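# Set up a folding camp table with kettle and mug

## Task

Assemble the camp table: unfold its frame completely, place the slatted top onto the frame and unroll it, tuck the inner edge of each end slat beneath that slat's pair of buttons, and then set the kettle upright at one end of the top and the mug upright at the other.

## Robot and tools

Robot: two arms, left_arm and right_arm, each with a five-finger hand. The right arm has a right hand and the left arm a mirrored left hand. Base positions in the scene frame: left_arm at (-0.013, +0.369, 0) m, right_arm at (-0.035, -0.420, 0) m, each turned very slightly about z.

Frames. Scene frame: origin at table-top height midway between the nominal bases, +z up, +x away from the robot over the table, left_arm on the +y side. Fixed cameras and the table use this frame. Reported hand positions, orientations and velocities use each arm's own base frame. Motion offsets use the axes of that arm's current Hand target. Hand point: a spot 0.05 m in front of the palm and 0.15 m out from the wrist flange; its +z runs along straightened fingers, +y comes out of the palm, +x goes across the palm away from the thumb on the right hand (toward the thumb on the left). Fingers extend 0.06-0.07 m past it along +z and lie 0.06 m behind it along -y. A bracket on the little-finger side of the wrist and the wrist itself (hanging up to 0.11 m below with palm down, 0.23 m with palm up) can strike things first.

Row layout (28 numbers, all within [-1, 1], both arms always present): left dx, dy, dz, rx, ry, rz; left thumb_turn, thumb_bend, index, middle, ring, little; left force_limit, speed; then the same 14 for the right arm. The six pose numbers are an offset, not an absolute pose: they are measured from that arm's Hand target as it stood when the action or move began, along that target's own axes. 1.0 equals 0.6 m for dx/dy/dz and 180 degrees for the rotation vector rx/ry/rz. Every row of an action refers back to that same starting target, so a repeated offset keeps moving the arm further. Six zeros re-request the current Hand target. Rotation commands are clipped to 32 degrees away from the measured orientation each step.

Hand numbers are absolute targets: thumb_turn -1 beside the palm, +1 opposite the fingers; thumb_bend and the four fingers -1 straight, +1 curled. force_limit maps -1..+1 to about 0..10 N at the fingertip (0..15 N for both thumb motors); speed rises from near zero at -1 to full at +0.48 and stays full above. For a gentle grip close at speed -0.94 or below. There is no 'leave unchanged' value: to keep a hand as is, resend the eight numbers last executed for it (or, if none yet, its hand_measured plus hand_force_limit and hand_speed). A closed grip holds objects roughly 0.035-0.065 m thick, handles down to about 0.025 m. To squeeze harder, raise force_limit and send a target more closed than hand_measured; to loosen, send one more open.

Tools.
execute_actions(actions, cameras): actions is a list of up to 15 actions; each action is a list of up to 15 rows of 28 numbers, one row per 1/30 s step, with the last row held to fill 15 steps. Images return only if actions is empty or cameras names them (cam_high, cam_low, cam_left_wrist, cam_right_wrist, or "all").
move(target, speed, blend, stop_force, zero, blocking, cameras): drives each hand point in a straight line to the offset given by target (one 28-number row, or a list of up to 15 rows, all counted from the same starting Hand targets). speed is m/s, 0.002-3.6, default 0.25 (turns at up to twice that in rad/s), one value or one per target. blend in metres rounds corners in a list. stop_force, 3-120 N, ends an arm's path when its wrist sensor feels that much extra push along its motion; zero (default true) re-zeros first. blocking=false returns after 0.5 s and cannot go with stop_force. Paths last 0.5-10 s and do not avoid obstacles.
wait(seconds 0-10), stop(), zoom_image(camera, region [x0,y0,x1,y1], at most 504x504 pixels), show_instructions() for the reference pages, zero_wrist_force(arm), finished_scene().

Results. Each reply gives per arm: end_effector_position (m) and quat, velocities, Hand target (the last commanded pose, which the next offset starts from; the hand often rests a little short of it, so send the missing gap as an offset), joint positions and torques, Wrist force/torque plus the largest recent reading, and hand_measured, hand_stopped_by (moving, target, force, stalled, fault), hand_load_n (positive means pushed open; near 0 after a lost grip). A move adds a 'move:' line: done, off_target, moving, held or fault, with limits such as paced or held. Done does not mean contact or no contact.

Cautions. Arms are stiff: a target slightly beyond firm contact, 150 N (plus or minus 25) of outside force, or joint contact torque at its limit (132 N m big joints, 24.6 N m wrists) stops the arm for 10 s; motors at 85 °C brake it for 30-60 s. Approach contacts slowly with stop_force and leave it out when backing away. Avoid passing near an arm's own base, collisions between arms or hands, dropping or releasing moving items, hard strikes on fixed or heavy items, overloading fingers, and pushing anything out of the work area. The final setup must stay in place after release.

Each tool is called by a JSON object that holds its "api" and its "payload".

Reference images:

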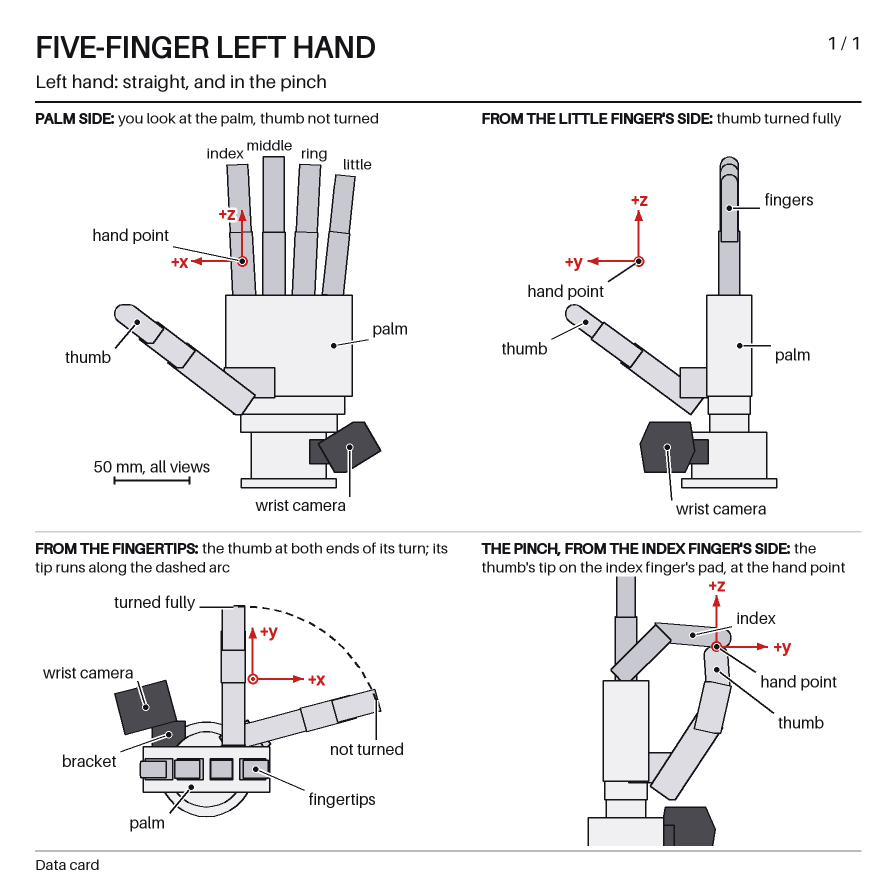

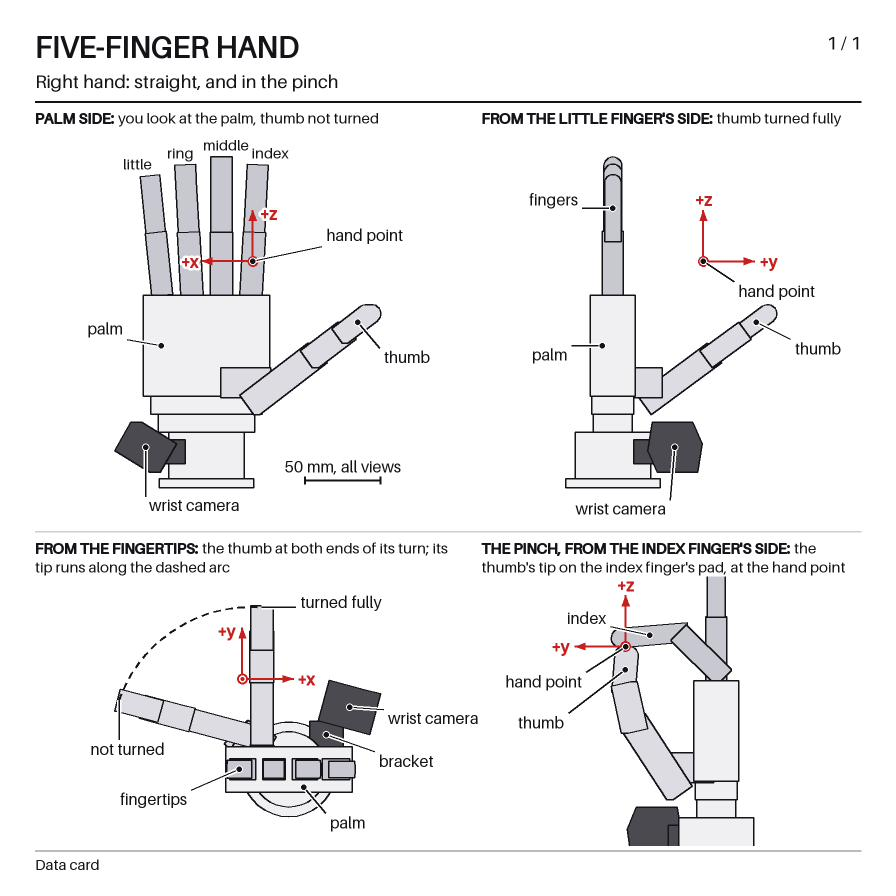

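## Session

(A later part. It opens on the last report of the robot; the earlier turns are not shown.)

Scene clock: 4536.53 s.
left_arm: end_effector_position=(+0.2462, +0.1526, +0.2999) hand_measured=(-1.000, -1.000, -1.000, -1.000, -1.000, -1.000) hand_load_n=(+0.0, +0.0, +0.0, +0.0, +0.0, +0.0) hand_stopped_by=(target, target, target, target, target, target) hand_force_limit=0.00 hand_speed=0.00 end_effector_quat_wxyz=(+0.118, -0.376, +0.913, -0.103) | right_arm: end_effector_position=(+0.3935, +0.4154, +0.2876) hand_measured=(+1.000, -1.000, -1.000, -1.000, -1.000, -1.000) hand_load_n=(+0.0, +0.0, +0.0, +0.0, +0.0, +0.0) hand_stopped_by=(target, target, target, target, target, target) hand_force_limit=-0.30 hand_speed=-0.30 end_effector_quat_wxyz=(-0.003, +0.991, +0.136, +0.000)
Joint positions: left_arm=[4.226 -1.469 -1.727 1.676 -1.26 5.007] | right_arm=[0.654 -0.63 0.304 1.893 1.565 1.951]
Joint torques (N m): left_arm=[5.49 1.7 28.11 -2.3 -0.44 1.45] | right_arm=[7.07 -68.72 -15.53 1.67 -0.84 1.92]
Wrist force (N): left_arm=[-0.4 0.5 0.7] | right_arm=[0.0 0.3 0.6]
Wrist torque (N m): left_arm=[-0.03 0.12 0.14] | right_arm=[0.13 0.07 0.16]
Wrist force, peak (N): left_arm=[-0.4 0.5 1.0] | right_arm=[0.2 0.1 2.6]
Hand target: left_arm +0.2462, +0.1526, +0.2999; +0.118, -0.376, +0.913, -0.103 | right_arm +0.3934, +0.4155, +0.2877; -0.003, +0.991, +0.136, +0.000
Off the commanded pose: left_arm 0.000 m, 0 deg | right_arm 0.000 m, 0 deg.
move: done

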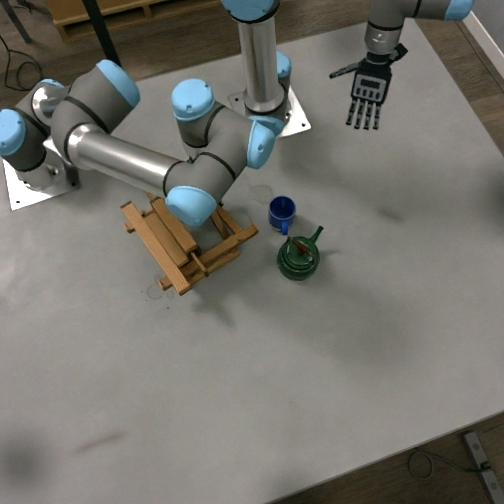

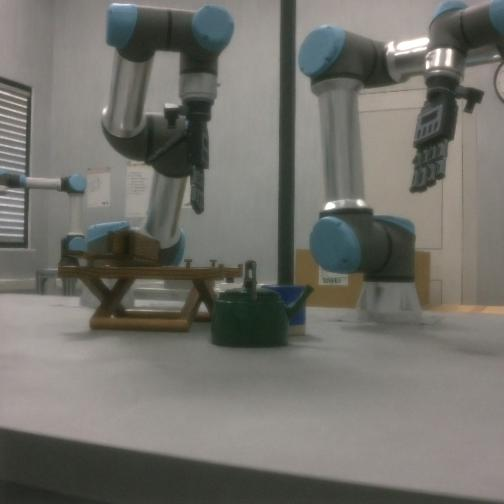

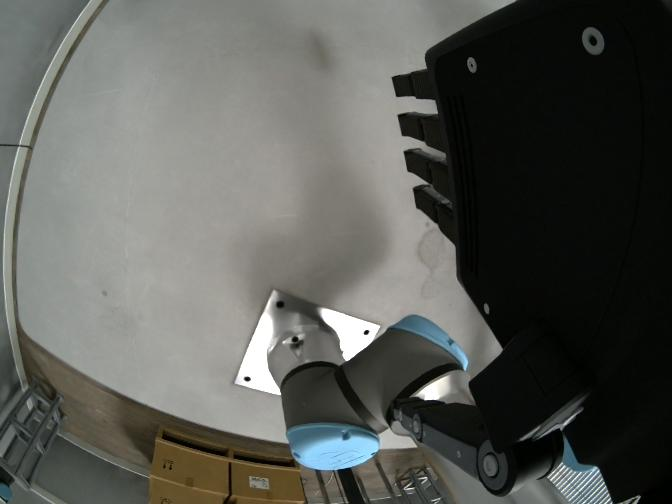

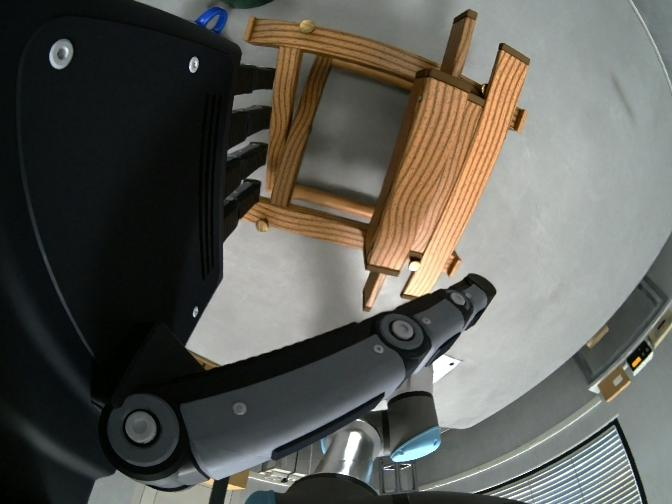

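{"api": "move", "payload": {"target": [[0,0,0,0,0,0,-1,-1,-1,-1,-1,-1,0,0,-0.0147,0.2925,0,0,0,0,1,-1,-1,-1,-1,-1,-0.3,-0.3],[0,0,0,0,0,0,-1,-1,-1,-1,-1,-1,0,0,-0.0147,0.2925,0.08,0,0,0,1,-1,-1,-1,-1,-1,-0.3,-0.3]], "speed": 0.15, "cameras": ["all"]}}

{"api": "zoom_image", "payload": {"camera": "cam_low", "region": [40, 170, 180, 300]}}

{"api": "zoom_image", "payload": {"camera": "cam_high", "region": [100, 160, 260, 320]}}

{"api": "zoom_image", "payload": {"camera": "cam_right_wrist", "region": [200, 0, 500, 300]}}

Scene clock: 4574.37 s.
left_arm: end_effector_position=(+0.2462, +0.1526, +0.2999) hand_measured=(-1.000, -1.000, -1.000, -1.000, -1.000, -1.000) hand_load_n=(-0.5, +0.0, +0.0, +0.0, +0.0, +0.0) hand_stopped_by=(target, target, target, target, target, target) hand_force_limit=0.00 hand_speed=0.00 end_effector_quat_wxyz=(+0.118, -0.376, +0.913, -0.103) | right_arm: end_effector_position=(+0.4323, +0.2444, +0.2385) hand_measured=(+1.000, -1.000, -1.000, -1.000, -1.000, -1.000) hand_load_n=(+0.0, +0.0, +0.0, +0.0, +0.0, +0.0) hand_stopped_by=(target, target, target, target, target, target) hand_force_limit=-0.30 hand_speed=-0.30 end_effector_quat_wxyz=(-0.003, +0.991, +0.136, +0.000)
Joint positions: left_arm=[4.226 -1.469 -1.727 1.676 -1.26 5.007] | right_arm=[0.358 -0.986 1.057 1.499 1.564 1.655]
Joint torques (N m): left_arm=[5.52 1.42 28.73 -2.69 -0.28 1.28] | right_arm=[5.14 -47.65 -20.13 1.77 0.41 -0.9]
Wrist force (N): left_arm=[-0.3 0.4 0.7] | right_arm=[-0.4 -0.1 -0.2]
Wrist torque (N m): left_arm=[-0.05 0.10 0.16] | right_arm=[0.05 0.19 -0.04]
Wrist force, peak (N): left_arm=[-0.7 0.7 0.6] | right_arm=[-0.4 1.6 -0.2]
Hand target: left_arm +0.2462, +0.1526, +0.2999; +0.118, -0.376, +0.913, -0.103 | right_arm +0.4323, +0.2444, +0.2385; -0.003, +0.991, +0.136, +0.000
Off the commanded pose: left_arm 0.000 m, 0 deg | right_arm 0.000 m, 0 deg.
move: done

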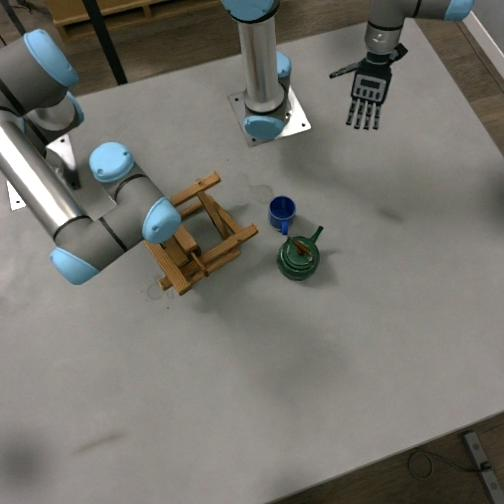

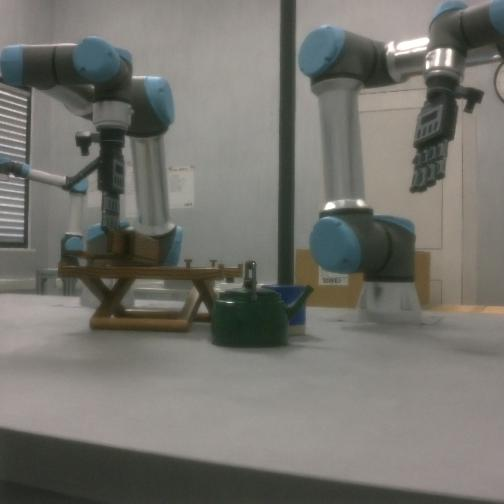

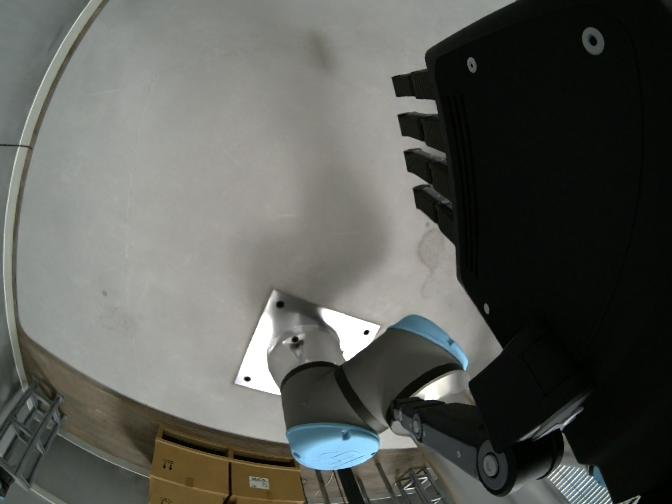

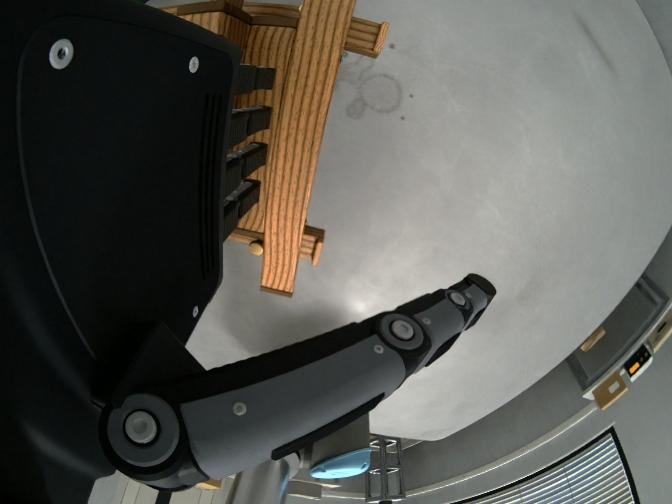

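Scaled by 3.600 from the camera's 504x504 image, which has a finer 720x720 frame.

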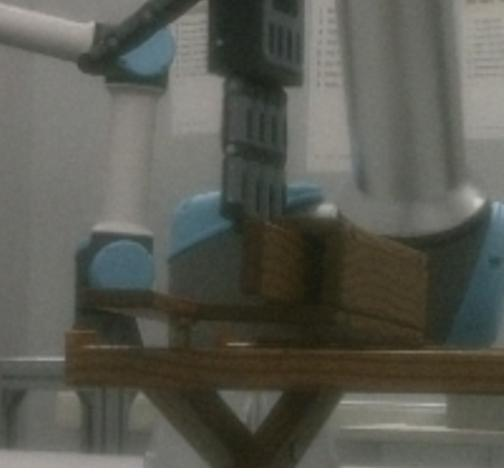

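Scaled by 3.150 from the camera's 504x504 image, which has a finer 720x720 frame.

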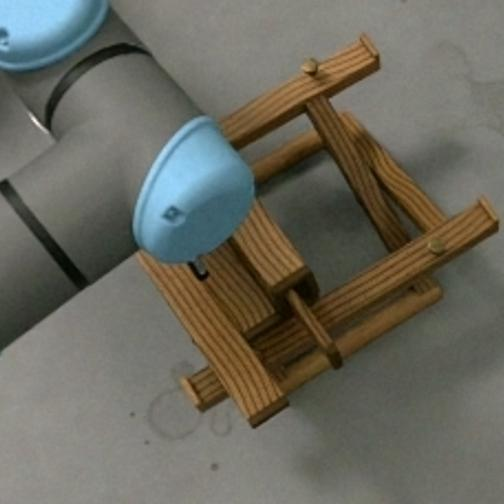

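Scaled by 1.680 from the camera's 672x504 image, which has a finer 960x720 frame.

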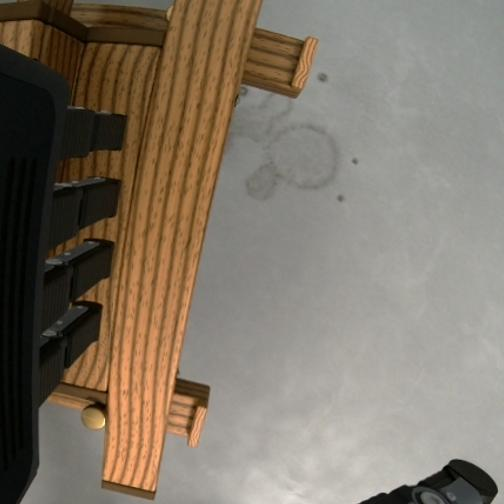

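{"api": "move", "payload": {"target": [0,0,0,0,0,0,-1,-1,-1,-1,-1,-1,0,0,0,-0.008,0.053,0,0,0,1,-1,-1,-1,-1,-1,-0.3,-0.3], "speed": 0.04, "stop_force": 3, "cameras": ["cam_low","cam_high","cam_right_wrist"]}}

{"api": "zoom_image", "payload": {"camera": "cam_low", "region": [40, 170, 180, 300]}}

{"api": "zoom_image", "payload": {"camera": "cam_right_wrist", "region": [200, 0, 500, 300]}}

Scene clock: 4598.13 s.
left_arm: end_effector_position=(+0.2462, +0.1526, +0.2999) hand_measured=(-1.000, -1.000, -1.000, -1.000, -1.000, -1.000) hand_load_n=(+0.0, +0.0, -0.5, +0.0, +0.0, +0.0) hand_stopped_by=(target, target, target, target, target, target) hand_force_limit=0.00 hand_speed=0.00 end_effector_quat_wxyz=(+0.118, -0.376, +0.913, -0.103) | right_arm: end_effector_position=(+0.4310, +0.2493, +0.2067) hand_measured=(+1.000, -1.000, -1.000, -1.000, -1.000, -1.000) hand_load_n=(+0.0, +0.0, +0.0, +0.0, +0.0, +0.0) hand_stopped_by=(target, target, target, target, target, target) hand_force_limit=-0.30 hand_speed=-0.30 end_effector_quat_wxyz=(-0.003, +0.991, +0.136, +0.000)
Joint positions: left_arm=[4.226 -1.469 -1.727 1.676 -1.26 5.007] | right_arm=[0.367 -0.973 1.117 1.425 1.564 1.664]
Joint torques (N m): left_arm=[6.71 1.67 27.49 -2.9 -0.16 1.34] | right_arm=[-3.06 -58.48 -27.8 3.48 0.83 -2.24]
Wrist force (N): left_arm=[-0.4 0.6 0.6] | right_arm=[-0.1 0.4 0.0]
Wrist torque (N m): left_arm=[-0.02 0.11 0.15] | right_arm=[0.10 0.17 -0.01]
Wrist force, peak (N): left_arm=[-0.5 0.6 1.0] | right_arm=[-0.4 0.0 -0.6]
Hand target: left_arm +0.2462, +0.1526, +0.2999; +0.118, -0.376, +0.913, -0.103 | right_arm +0.4310, +0.2493, +0.2067; -0.003, +0.991, +0.136, +0.000
Off the commanded pose: left_arm 0.000 m, 0 deg | right_arm 0.000 m, 0 deg.
move: done
Images, in order (width x height): cam_high 504x504, cam_low 504x504, cam_right_wrist 672x504.

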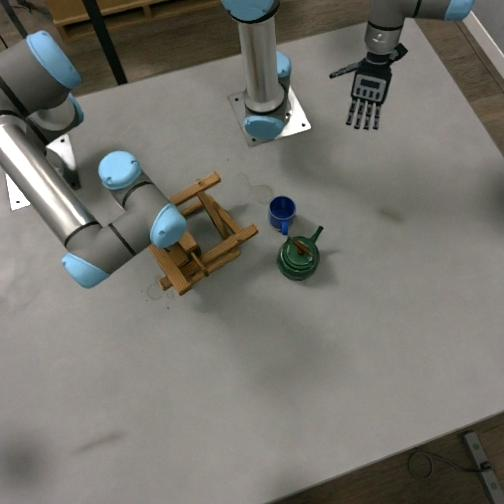

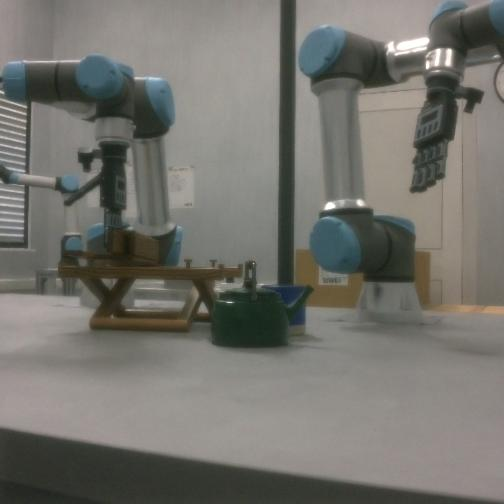

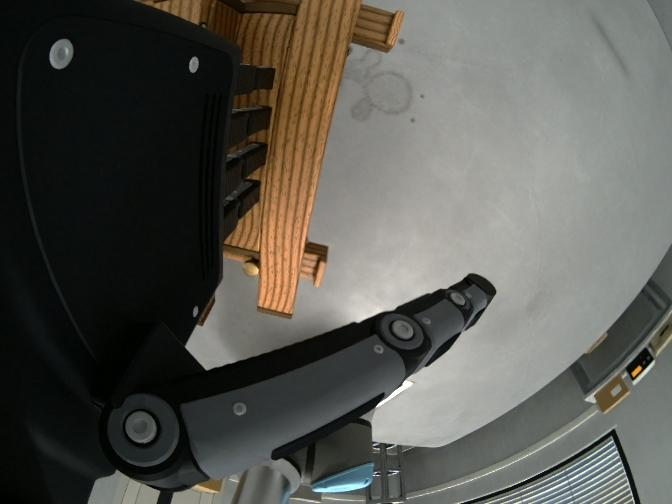

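Scaled by 3.600 from the camera's 504x504 image, which has a finer 720x720 frame.

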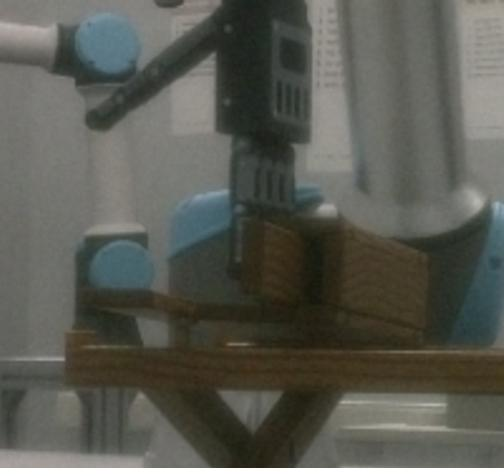

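Scaled by 1.680 from the camera's 672x504 image, which has a finer 960x720 frame.

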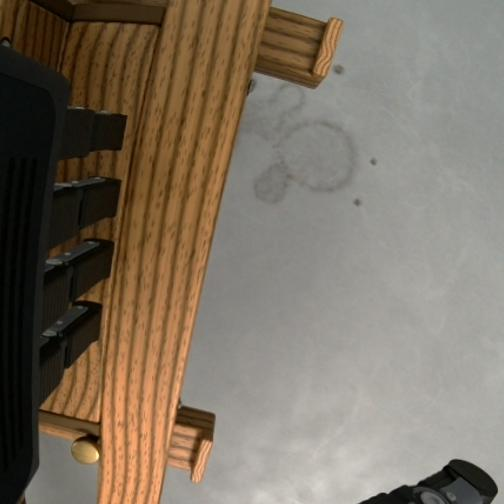

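{"api": "move", "payload": {"target": [0,0,0,0,0,0,-1,-1,-1,-1,-1,-1,0,0,0,-0.0667,0,0,0,0,1,-1,-1,-1,-1,-1,-0.3,-0.3], "speed": 0.03, "stop_force": 6, "cameras": ["cam_low","cam_high","cam_right_wrist"]}}

{"api": "zoom_image", "payload": {"camera": "cam_low", "region": [40, 170, 180, 300]}}

{"api": "zoom_image", "payload": {"camera": "cam_high", "region": [100, 160, 260, 320]}}

Scene clock: 4637.10 s.
left_arm: end_effector_position=(+0.2462, +0.1526, +0.2999) hand_measured=(-1.000, -1.000, -1.000, -1.000, -1.000, -1.000) hand_load_n=(+0.0, +0.0, +0.0, +0.0, +0.0, +0.0) hand_stopped_by=(target, target, target, target, target, target) hand_force_limit=0.00 hand_speed=0.00 end_effector_quat_wxyz=(+0.118, -0.376, +0.913, -0.103) | right_arm: end_effector_position=(+0.4201, +0.2878, +0.2070) hand_measured=(+1.000, -1.000, -1.000, -1.000, -1.000, -1.000) hand_load_n=(+0.0, +0.0, +0.0, -0.5, +0.0, +0.0) hand_stopped_by=(target, target, target, target, target, target) hand_force_limit=-0.30 hand_speed=-0.30 end_effector_quat_wxyz=(-0.003, +0.991, +0.136, +0.000)
Joint positions: left_arm=[4.226 -1.469 -1.727 1.676 -1.26 5.007] | right_arm=[0.441 -0.933 1.051 1.451 1.564 1.739]
Joint torques (N m): left_arm=[6.51 1.73 28.28 -3.16 0.15 1.39] | right_arm=[-8.93 -60.53 -11.36 0.82 0.76 -2.57]
Wrist force (N): left_arm=[-0.6 0.5 0.5] | right_arm=[-0.3 0.6 0.6]
Wrist torque (N m): left_arm=[-0.01 0.14 0.13] | right_arm=[0.03 0.23 0.01]
Wrist force, peak (N): left_arm=[-0.7 0.7 0.6] | right_arm=[-0.2 2.5 0.6]
Hand target: left_arm +0.2462, +0.1526, +0.2999; +0.118, -0.376, +0.913, -0.103 | right_arm +0.4201, +0.2878, +0.2070; -0.003, +0.991, +0.136, +0.000
Off the commanded pose: left_arm 0.000 m, 0 deg | right_arm 0.000 m, 0 deg.
move: done
Images, in order (width x height): cam_high 504x504, cam_low 504x504, cam_right_wrist 672x504.

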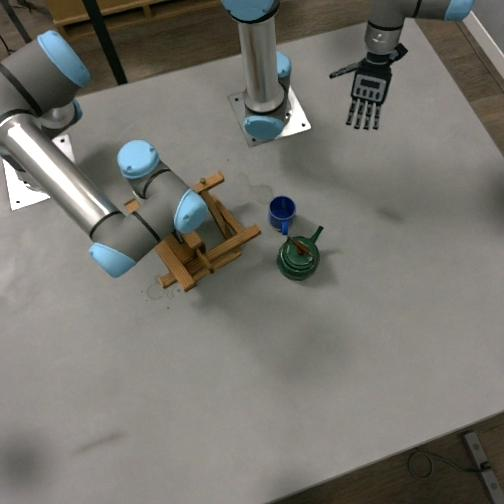

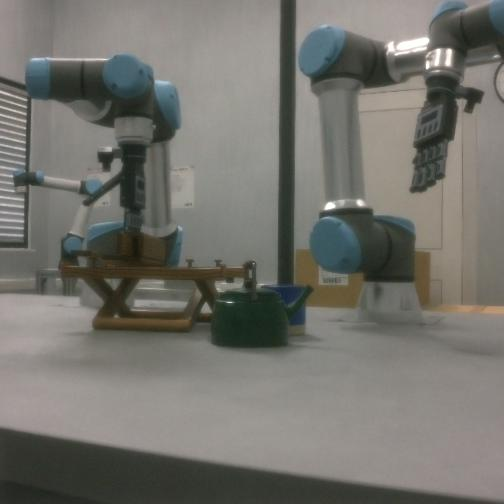

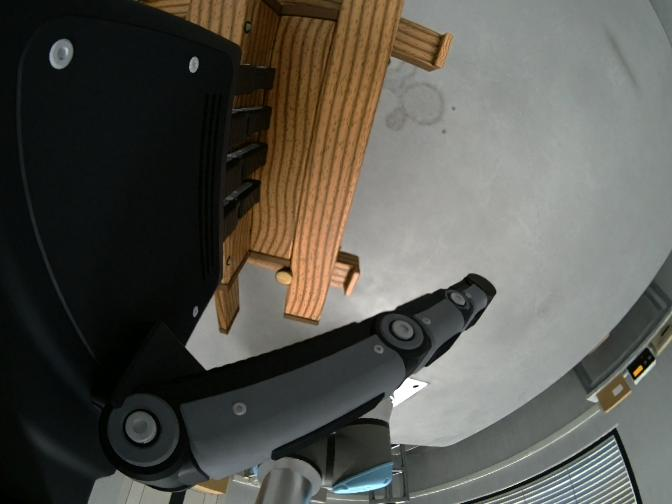

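Scaled by 3.600 from the camera's 504x504 image, which has a finer 720x720 frame.

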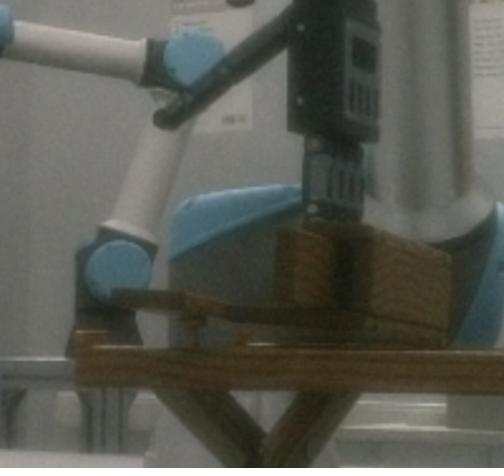

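Scaled by 3.150 from the camera's 504x504 image, which has a finer 720x720 frame.

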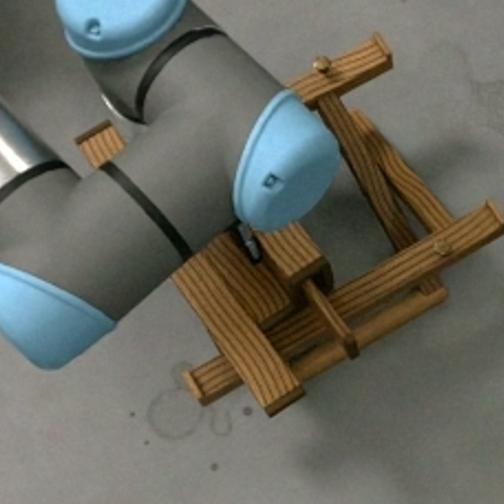

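{"api": "execute_actions", "payload": {"actions": []}}

Scene clock: 4684.27 s.
left_arm: end_effector_position=(+0.2462, +0.1526, +0.2999) hand_measured=(-1.000, -1.000, -1.000, -1.000, -1.000, -1.000) hand_load_n=(+0.0, +0.0, +0.0, +0.0, +0.0, +0.0) hand_stopped_by=(target, target, target, target, target, target) hand_force_limit=0.00 hand_speed=0.00 end_effector_quat_wxyz=(+0.118, -0.376, +0.913, -0.103) | right_arm: end_effector_position=(+0.4201, +0.2878, +0.2070) hand_measured=(+1.000, -1.000, -1.000, -1.000, -1.000, -1.000) hand_load_n=(-0.5, +0.0, +0.0, +0.0, +0.0, +0.0) hand_stopped_by=(target, target, target, target, target, target) hand_force_limit=-0.30 hand_speed=-0.30 end_effector_quat_wxyz=(-0.003, +0.991, +0.136, +0.000)
Joint positions: left_arm=[4.226 -1.469 -1.727 1.676 -1.26 5.007] | right_arm=[0.441 -0.933 1.051 1.451 1.564 1.739]
Joint velocities: within noise
Joint torques (N m): left_arm=[6.98 1.63 27 -3.22 0.13 1.28] | right_arm=[-8.29 -60.92 -12.2 0.95 0.82 -2.4]
Motor temperatures (°C): left_arm=[21 23 25 33 33 27] | right_arm=[26 26 23 27 31 31]
Wrist force (N): left_arm=[-0.5 0.4 0.7] | right_arm=[-0.6 0.5 0.7]
Wrist torque (N m): left_arm=[-0.04 0.14 0.14] | right_arm=[0.01 0.26 -0.01]
Wrist force, peak (N): left_arm=[-0.4 0.8 0.9] | right_arm=[-0.2 0.9 0.9]
Hand target: left_arm +0.2462, +0.1526, +0.2999; +0.118, -0.376, +0.913, -0.103 | right_arm +0.4201, +0.2878, +0.2070; -0.003, +0.991, +0.136, +0.000
Off the commanded pose: left_arm 0.000 m, 0 deg | right_arm 0.000 m, 0 deg.

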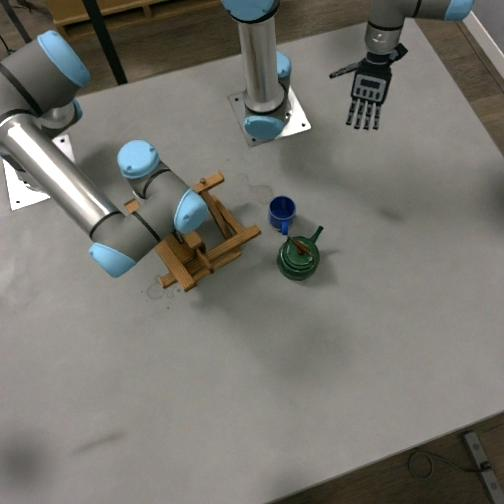

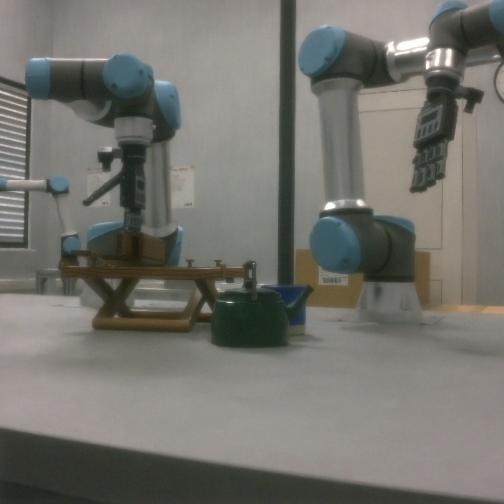

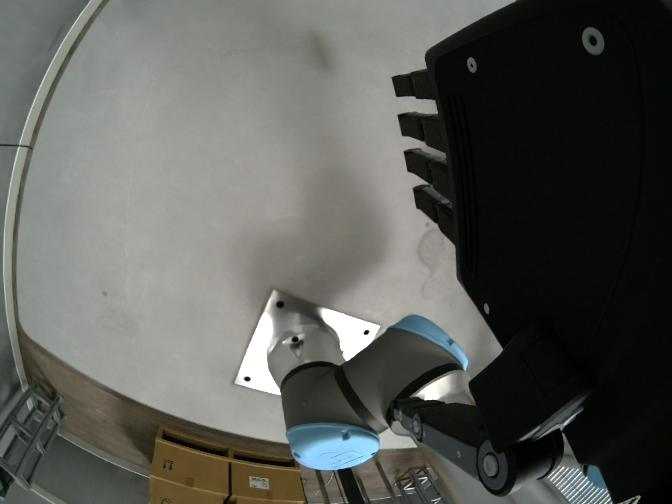

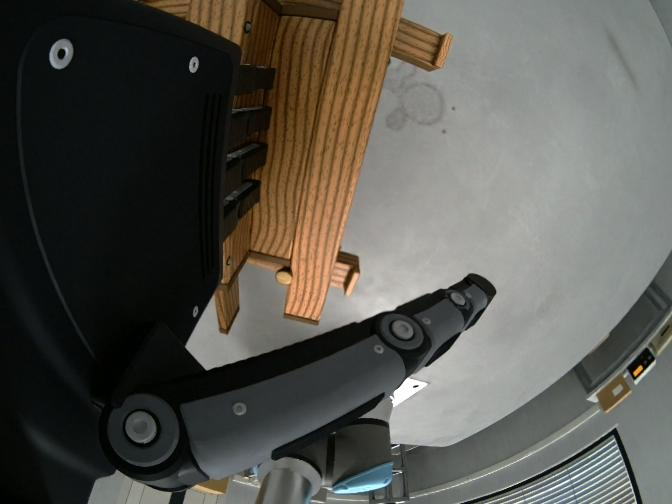

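{"api": "zoom_image", "payload": {"camera": "cam_high", "region": [110, 150, 340, 310]}}

{"api": "zoom_image", "payload": {"camera": "cam_low", "region": [40, 220, 320, 350]}}

{"api": "zoom_image", "payload": {"camera": "cam_right_wrist", "region": [150, 0, 470, 340]}}

Scaled by 2.191 from the camera's 504x504 image, which has a finer 720x720 frame.

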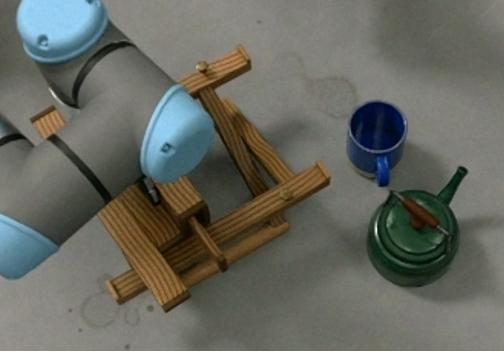

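Scaled by 1.800 from the camera's 504x504 image, which has a finer 720x720 frame.

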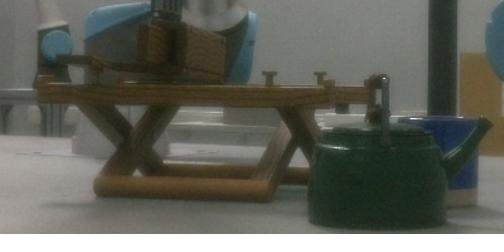

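Scaled by 1.482 from the camera's 672x504 image, which has a finer 960x720 frame.

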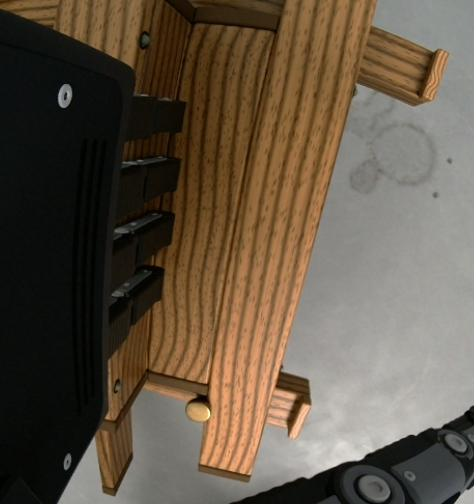

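{"api": "move", "payload": {"target": [0,0,0,0,0,0,-1,-1,-1,-1,-1,-1,0,0, 0,0.05,-0.25,0,0,0,1,-1,-1,-1,-1,-1,-0.3,-0.3], "cameras": ["all"], "speed": 0.3}}

{"api": "zoom_image", "payload": {"camera": "cam_high", "region": [110, 150, 340, 310]}}

{"api": "zoom_image", "payload": {"camera": "cam_low", "region": [40, 220, 320, 350]}}

{"api": "zoom_image", "payload": {"camera": "cam_right_wrist", "region": [100, 0, 570, 440]}}

Scene clock: 4718.80 s.
left_arm: end_effector_position=(+0.2462, +0.1526, +0.2999) hand_measured=(-1.000, -1.000, -1.000, -1.000, -1.000, -1.000) hand_load_n=(+0.0, +0.0, +0.0, +0.0, +0.5, +0.0) hand_stopped_by=(target, target, target, target, target, target) hand_force_limit=0.00 hand_speed=0.00 end_effector_quat_wxyz=(+0.118, -0.376, +0.913, -0.103) | right_arm: end_effector_position=(+0.4285, +0.2579, +0.3566) hand_measured=(+1.000, -1.000, -1.000, -1.000, -1.000, -1.000) hand_load_n=(+0.0, +0.0, +0.0, +0.0, +0.0, +0.0) hand_stopped_by=(target, target, target, target, target, target) hand_force_limit=-0.30 hand_speed=-0.30 end_effector_quat_wxyz=(-0.003, +0.991, +0.136, +0.000)
Joint positions: left_arm=[4.226 -1.469 -1.727 1.676 -1.26 5.007] | right_arm=[0.384 -0.936 0.671 1.834 1.564 1.681]
Joint torques (N m): left_arm=[5.89 2.15 26.72 -3.45 0.25 1.6] | right_arm=[6.89 -58.52 -26.56 4.07 0.78 1.65]
Wrist force (N): left_arm=[-0.3 0.5 0.6] | right_arm=[-0.1 0.1 0.1]
Wrist torque (N m): left_arm=[-0.01 0.10 0.15] | right_arm=[0.05 0.19 0.05]
Wrist force, peak (N): left_arm=[-0.4 0.7 0.9] | right_arm=[-0.2 0.0 2.7]
Hand target: left_arm +0.2462, +0.1526, +0.2999; +0.118, -0.376, +0.913, -0.103 | right_arm +0.4284, +0.2579, +0.3568; -0.003, +0.991, +0.136, +0.000
Off the commanded pose: left_arm 0.000 m, 0 deg | right_arm 0.000 m, 0 deg.
move: done

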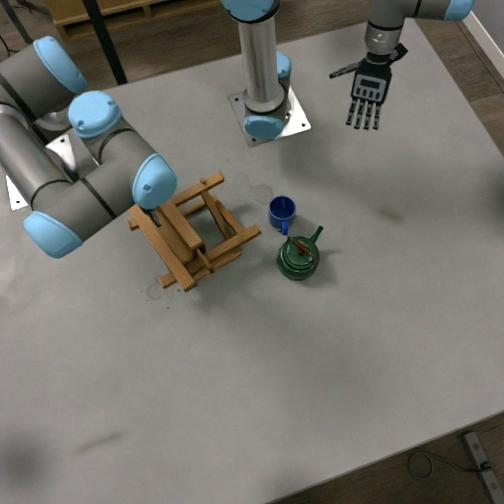

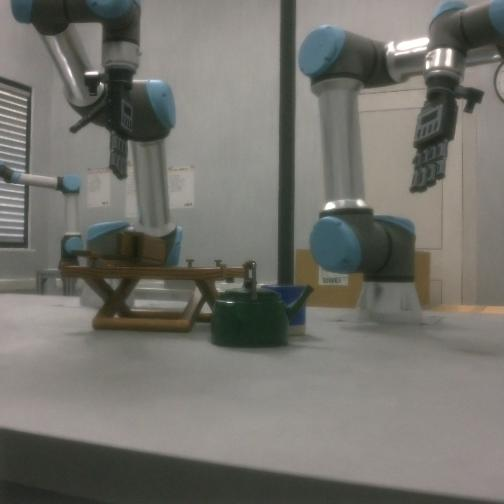

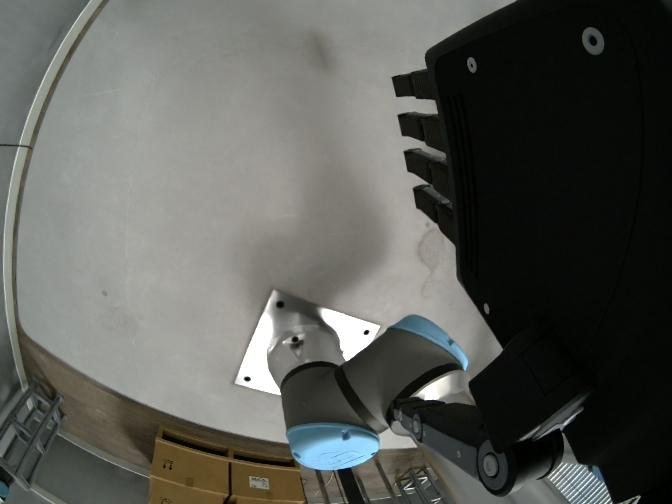

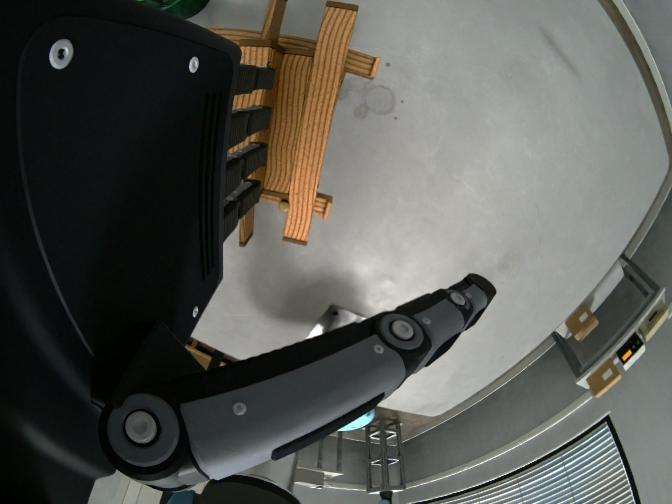

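Scaled by 2.191 from the camera's 504x504 image, which has a finer 720x720 frame.

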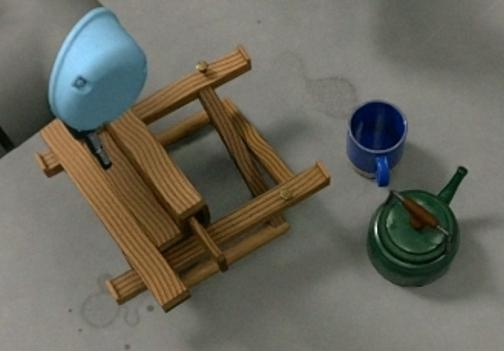

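Scaled by 1.800 from the camera's 504x504 image, which has a finer 720x720 frame.

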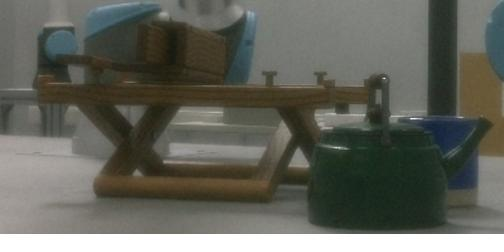

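Scaled by 1.072 from the camera's 672x504 image, which has a finer 960x720 frame.

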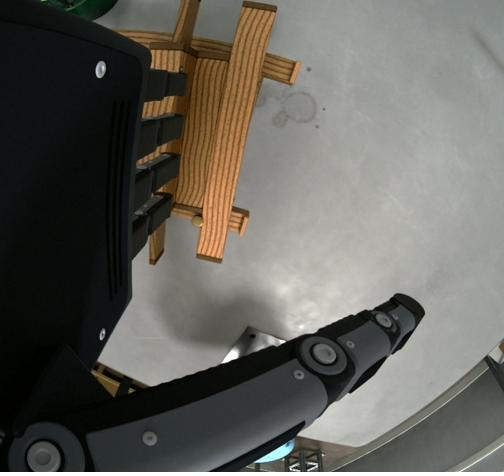

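{"api": "zoom_image", "payload": {"camera": "cam_low", "region": [50, 220, 190, 290]}}

{"api": "zoom_image", "payload": {"camera": "cam_high", "region": [120, 180, 230, 300]}}

Scaled by 3.600 from the camera's 504x504 image, which has a finer 720x720 frame.

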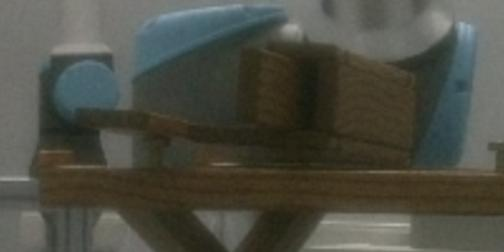

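Scaled by 4.200 from the camera's 504x504 image, which has a finer 720x720 frame.

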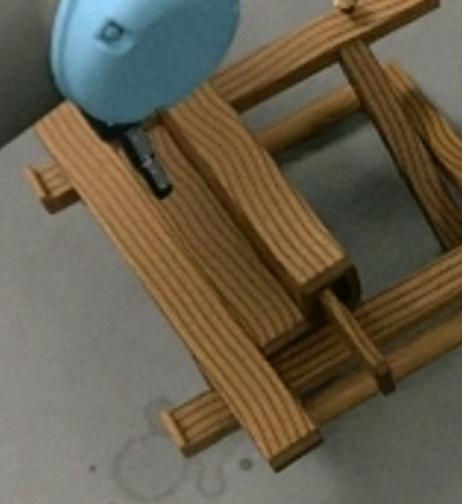

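{"api": "move", "payload": {"target": [[0,0,0,0,0,0,-1,-1,-1,-1,-1,-1,0,0, 0.0063,-0.198,0.05,0.2889,0,0,1,-1,-1,-1,-1,-1,-0.3,-0.3],[0,0,0,0,0,0,-1,-1,-1,-1,-1,-1,0,0, 0.0063,-0.198,0.178,0.2889,0,0,1,-1,-1,-1,-1,-1,-0.3,-0.3]], "cameras": ["all"], "speed": 0.25}}

{"api": "zoom_image", "payload": {"camera": "cam_high", "region": [110, 150, 340, 310]}}

{"api": "zoom_image", "payload": {"camera": "cam_low", "region": [50, 170, 250, 300]}}

{"api": "zoom_image", "payload": {"camera": "cam_right_wrist", "region": [100, 0, 570, 440]}}

Scene clock: 5003.33 s.
left_arm: end_effector_position=(+0.2462, +0.1526, +0.2999) hand_measured=(-1.000, -1.000, -1.000, -1.000, -1.000, -1.000) hand_load_n=(+0.0, +0.0, +0.0, +0.0, +0.0, +0.0) hand_stopped_by=(target, target, target, target, target, target) hand_force_limit=0.00 hand_speed=0.00 end_effector_quat_wxyz=(+0.118, -0.376, +0.913, -0.103) | right_arm: end_effector_position=(+0.3998, +0.3740, +0.2508) hand_measured=(+1.000, -1.000, -1.000, -1.000, -1.000, -1.000) hand_load_n=(+0.0, +0.0, +0.0, +0.0, +0.0, +0.0) hand_stopped_by=(target, target, target, target, target, target) hand_force_limit=-0.30 hand_speed=-0.30 end_effector_quat_wxyz=(-0.437, +0.889, +0.122, -0.060)
Joint positions: left_arm=[4.226 -1.469 -1.727 1.676 -1.26 5.007] | right_arm=[0.19 -1.018 1.232 1.463 0.661 1.435]
Joint torques (N m): left_arm=[6.39 1.6 27.59 -3.81 0.47 1.35] | right_arm=[5.34 -56.01 -17.59 0.9 -1.78 -0.55]
Wrist force (N): left_arm=[-0.4 0.6 0.7] | right_arm=[-0.2 0.2 1.3]
Wrist torque (N m): left_arm=[-0.01 0.12 0.15] | right_arm=[0.05 0.09 -0.07]
Wrist force, peak (N): left_arm=[-0.6 0.4 1.0] | right_arm=[-0.5 1.6 2.5]
Hand target: left_arm +0.2462, +0.1526, +0.2999; +0.118, -0.376, +0.913, -0.103 | right_arm +0.3998, +0.3740, +0.2508; -0.437, +0.889, +0.123, -0.060
Off the commanded pose: left_arm 0.000 m, 0 deg | right_arm 0.000 m, 0 deg.
move: done

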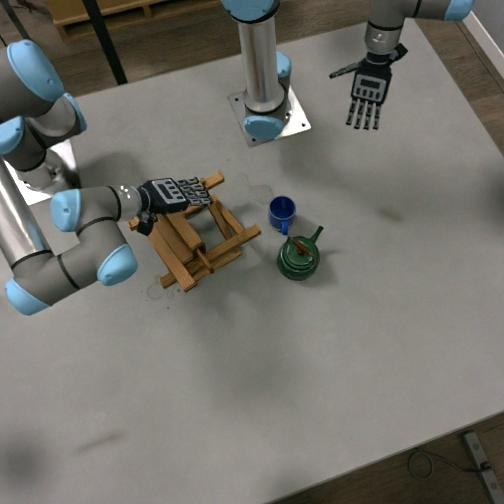

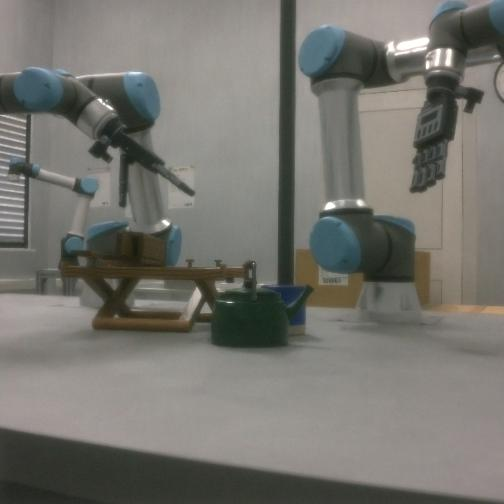

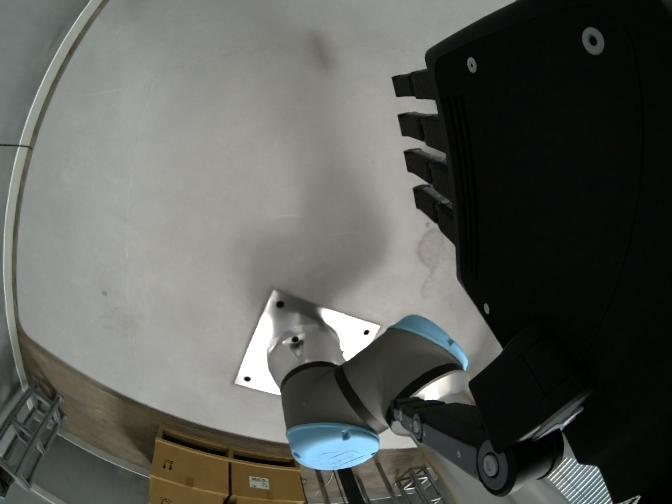

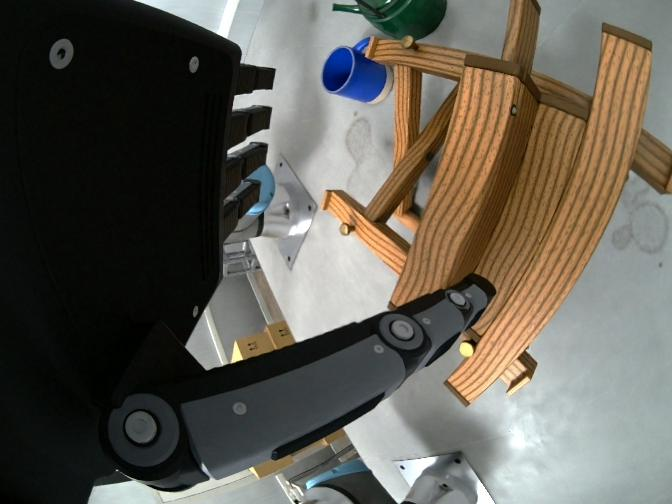

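Scaled by 2.191 from the camera's 504x504 image, which has a finer 720x720 frame.

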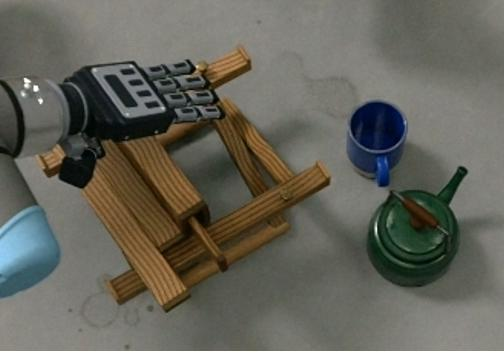

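Scaled by 2.520 from the camera's 504x504 image, which has a finer 720x720 frame.

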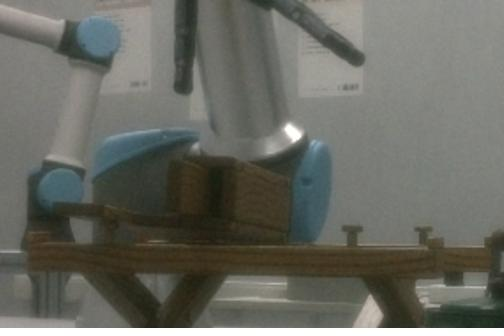

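Scaled by 1.072 from the camera's 672x504 image, which has a finer 960x720 frame.

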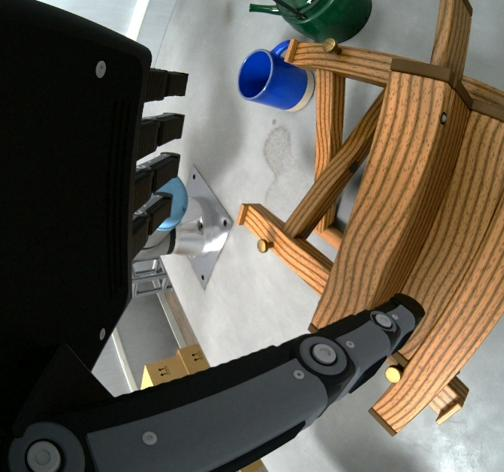

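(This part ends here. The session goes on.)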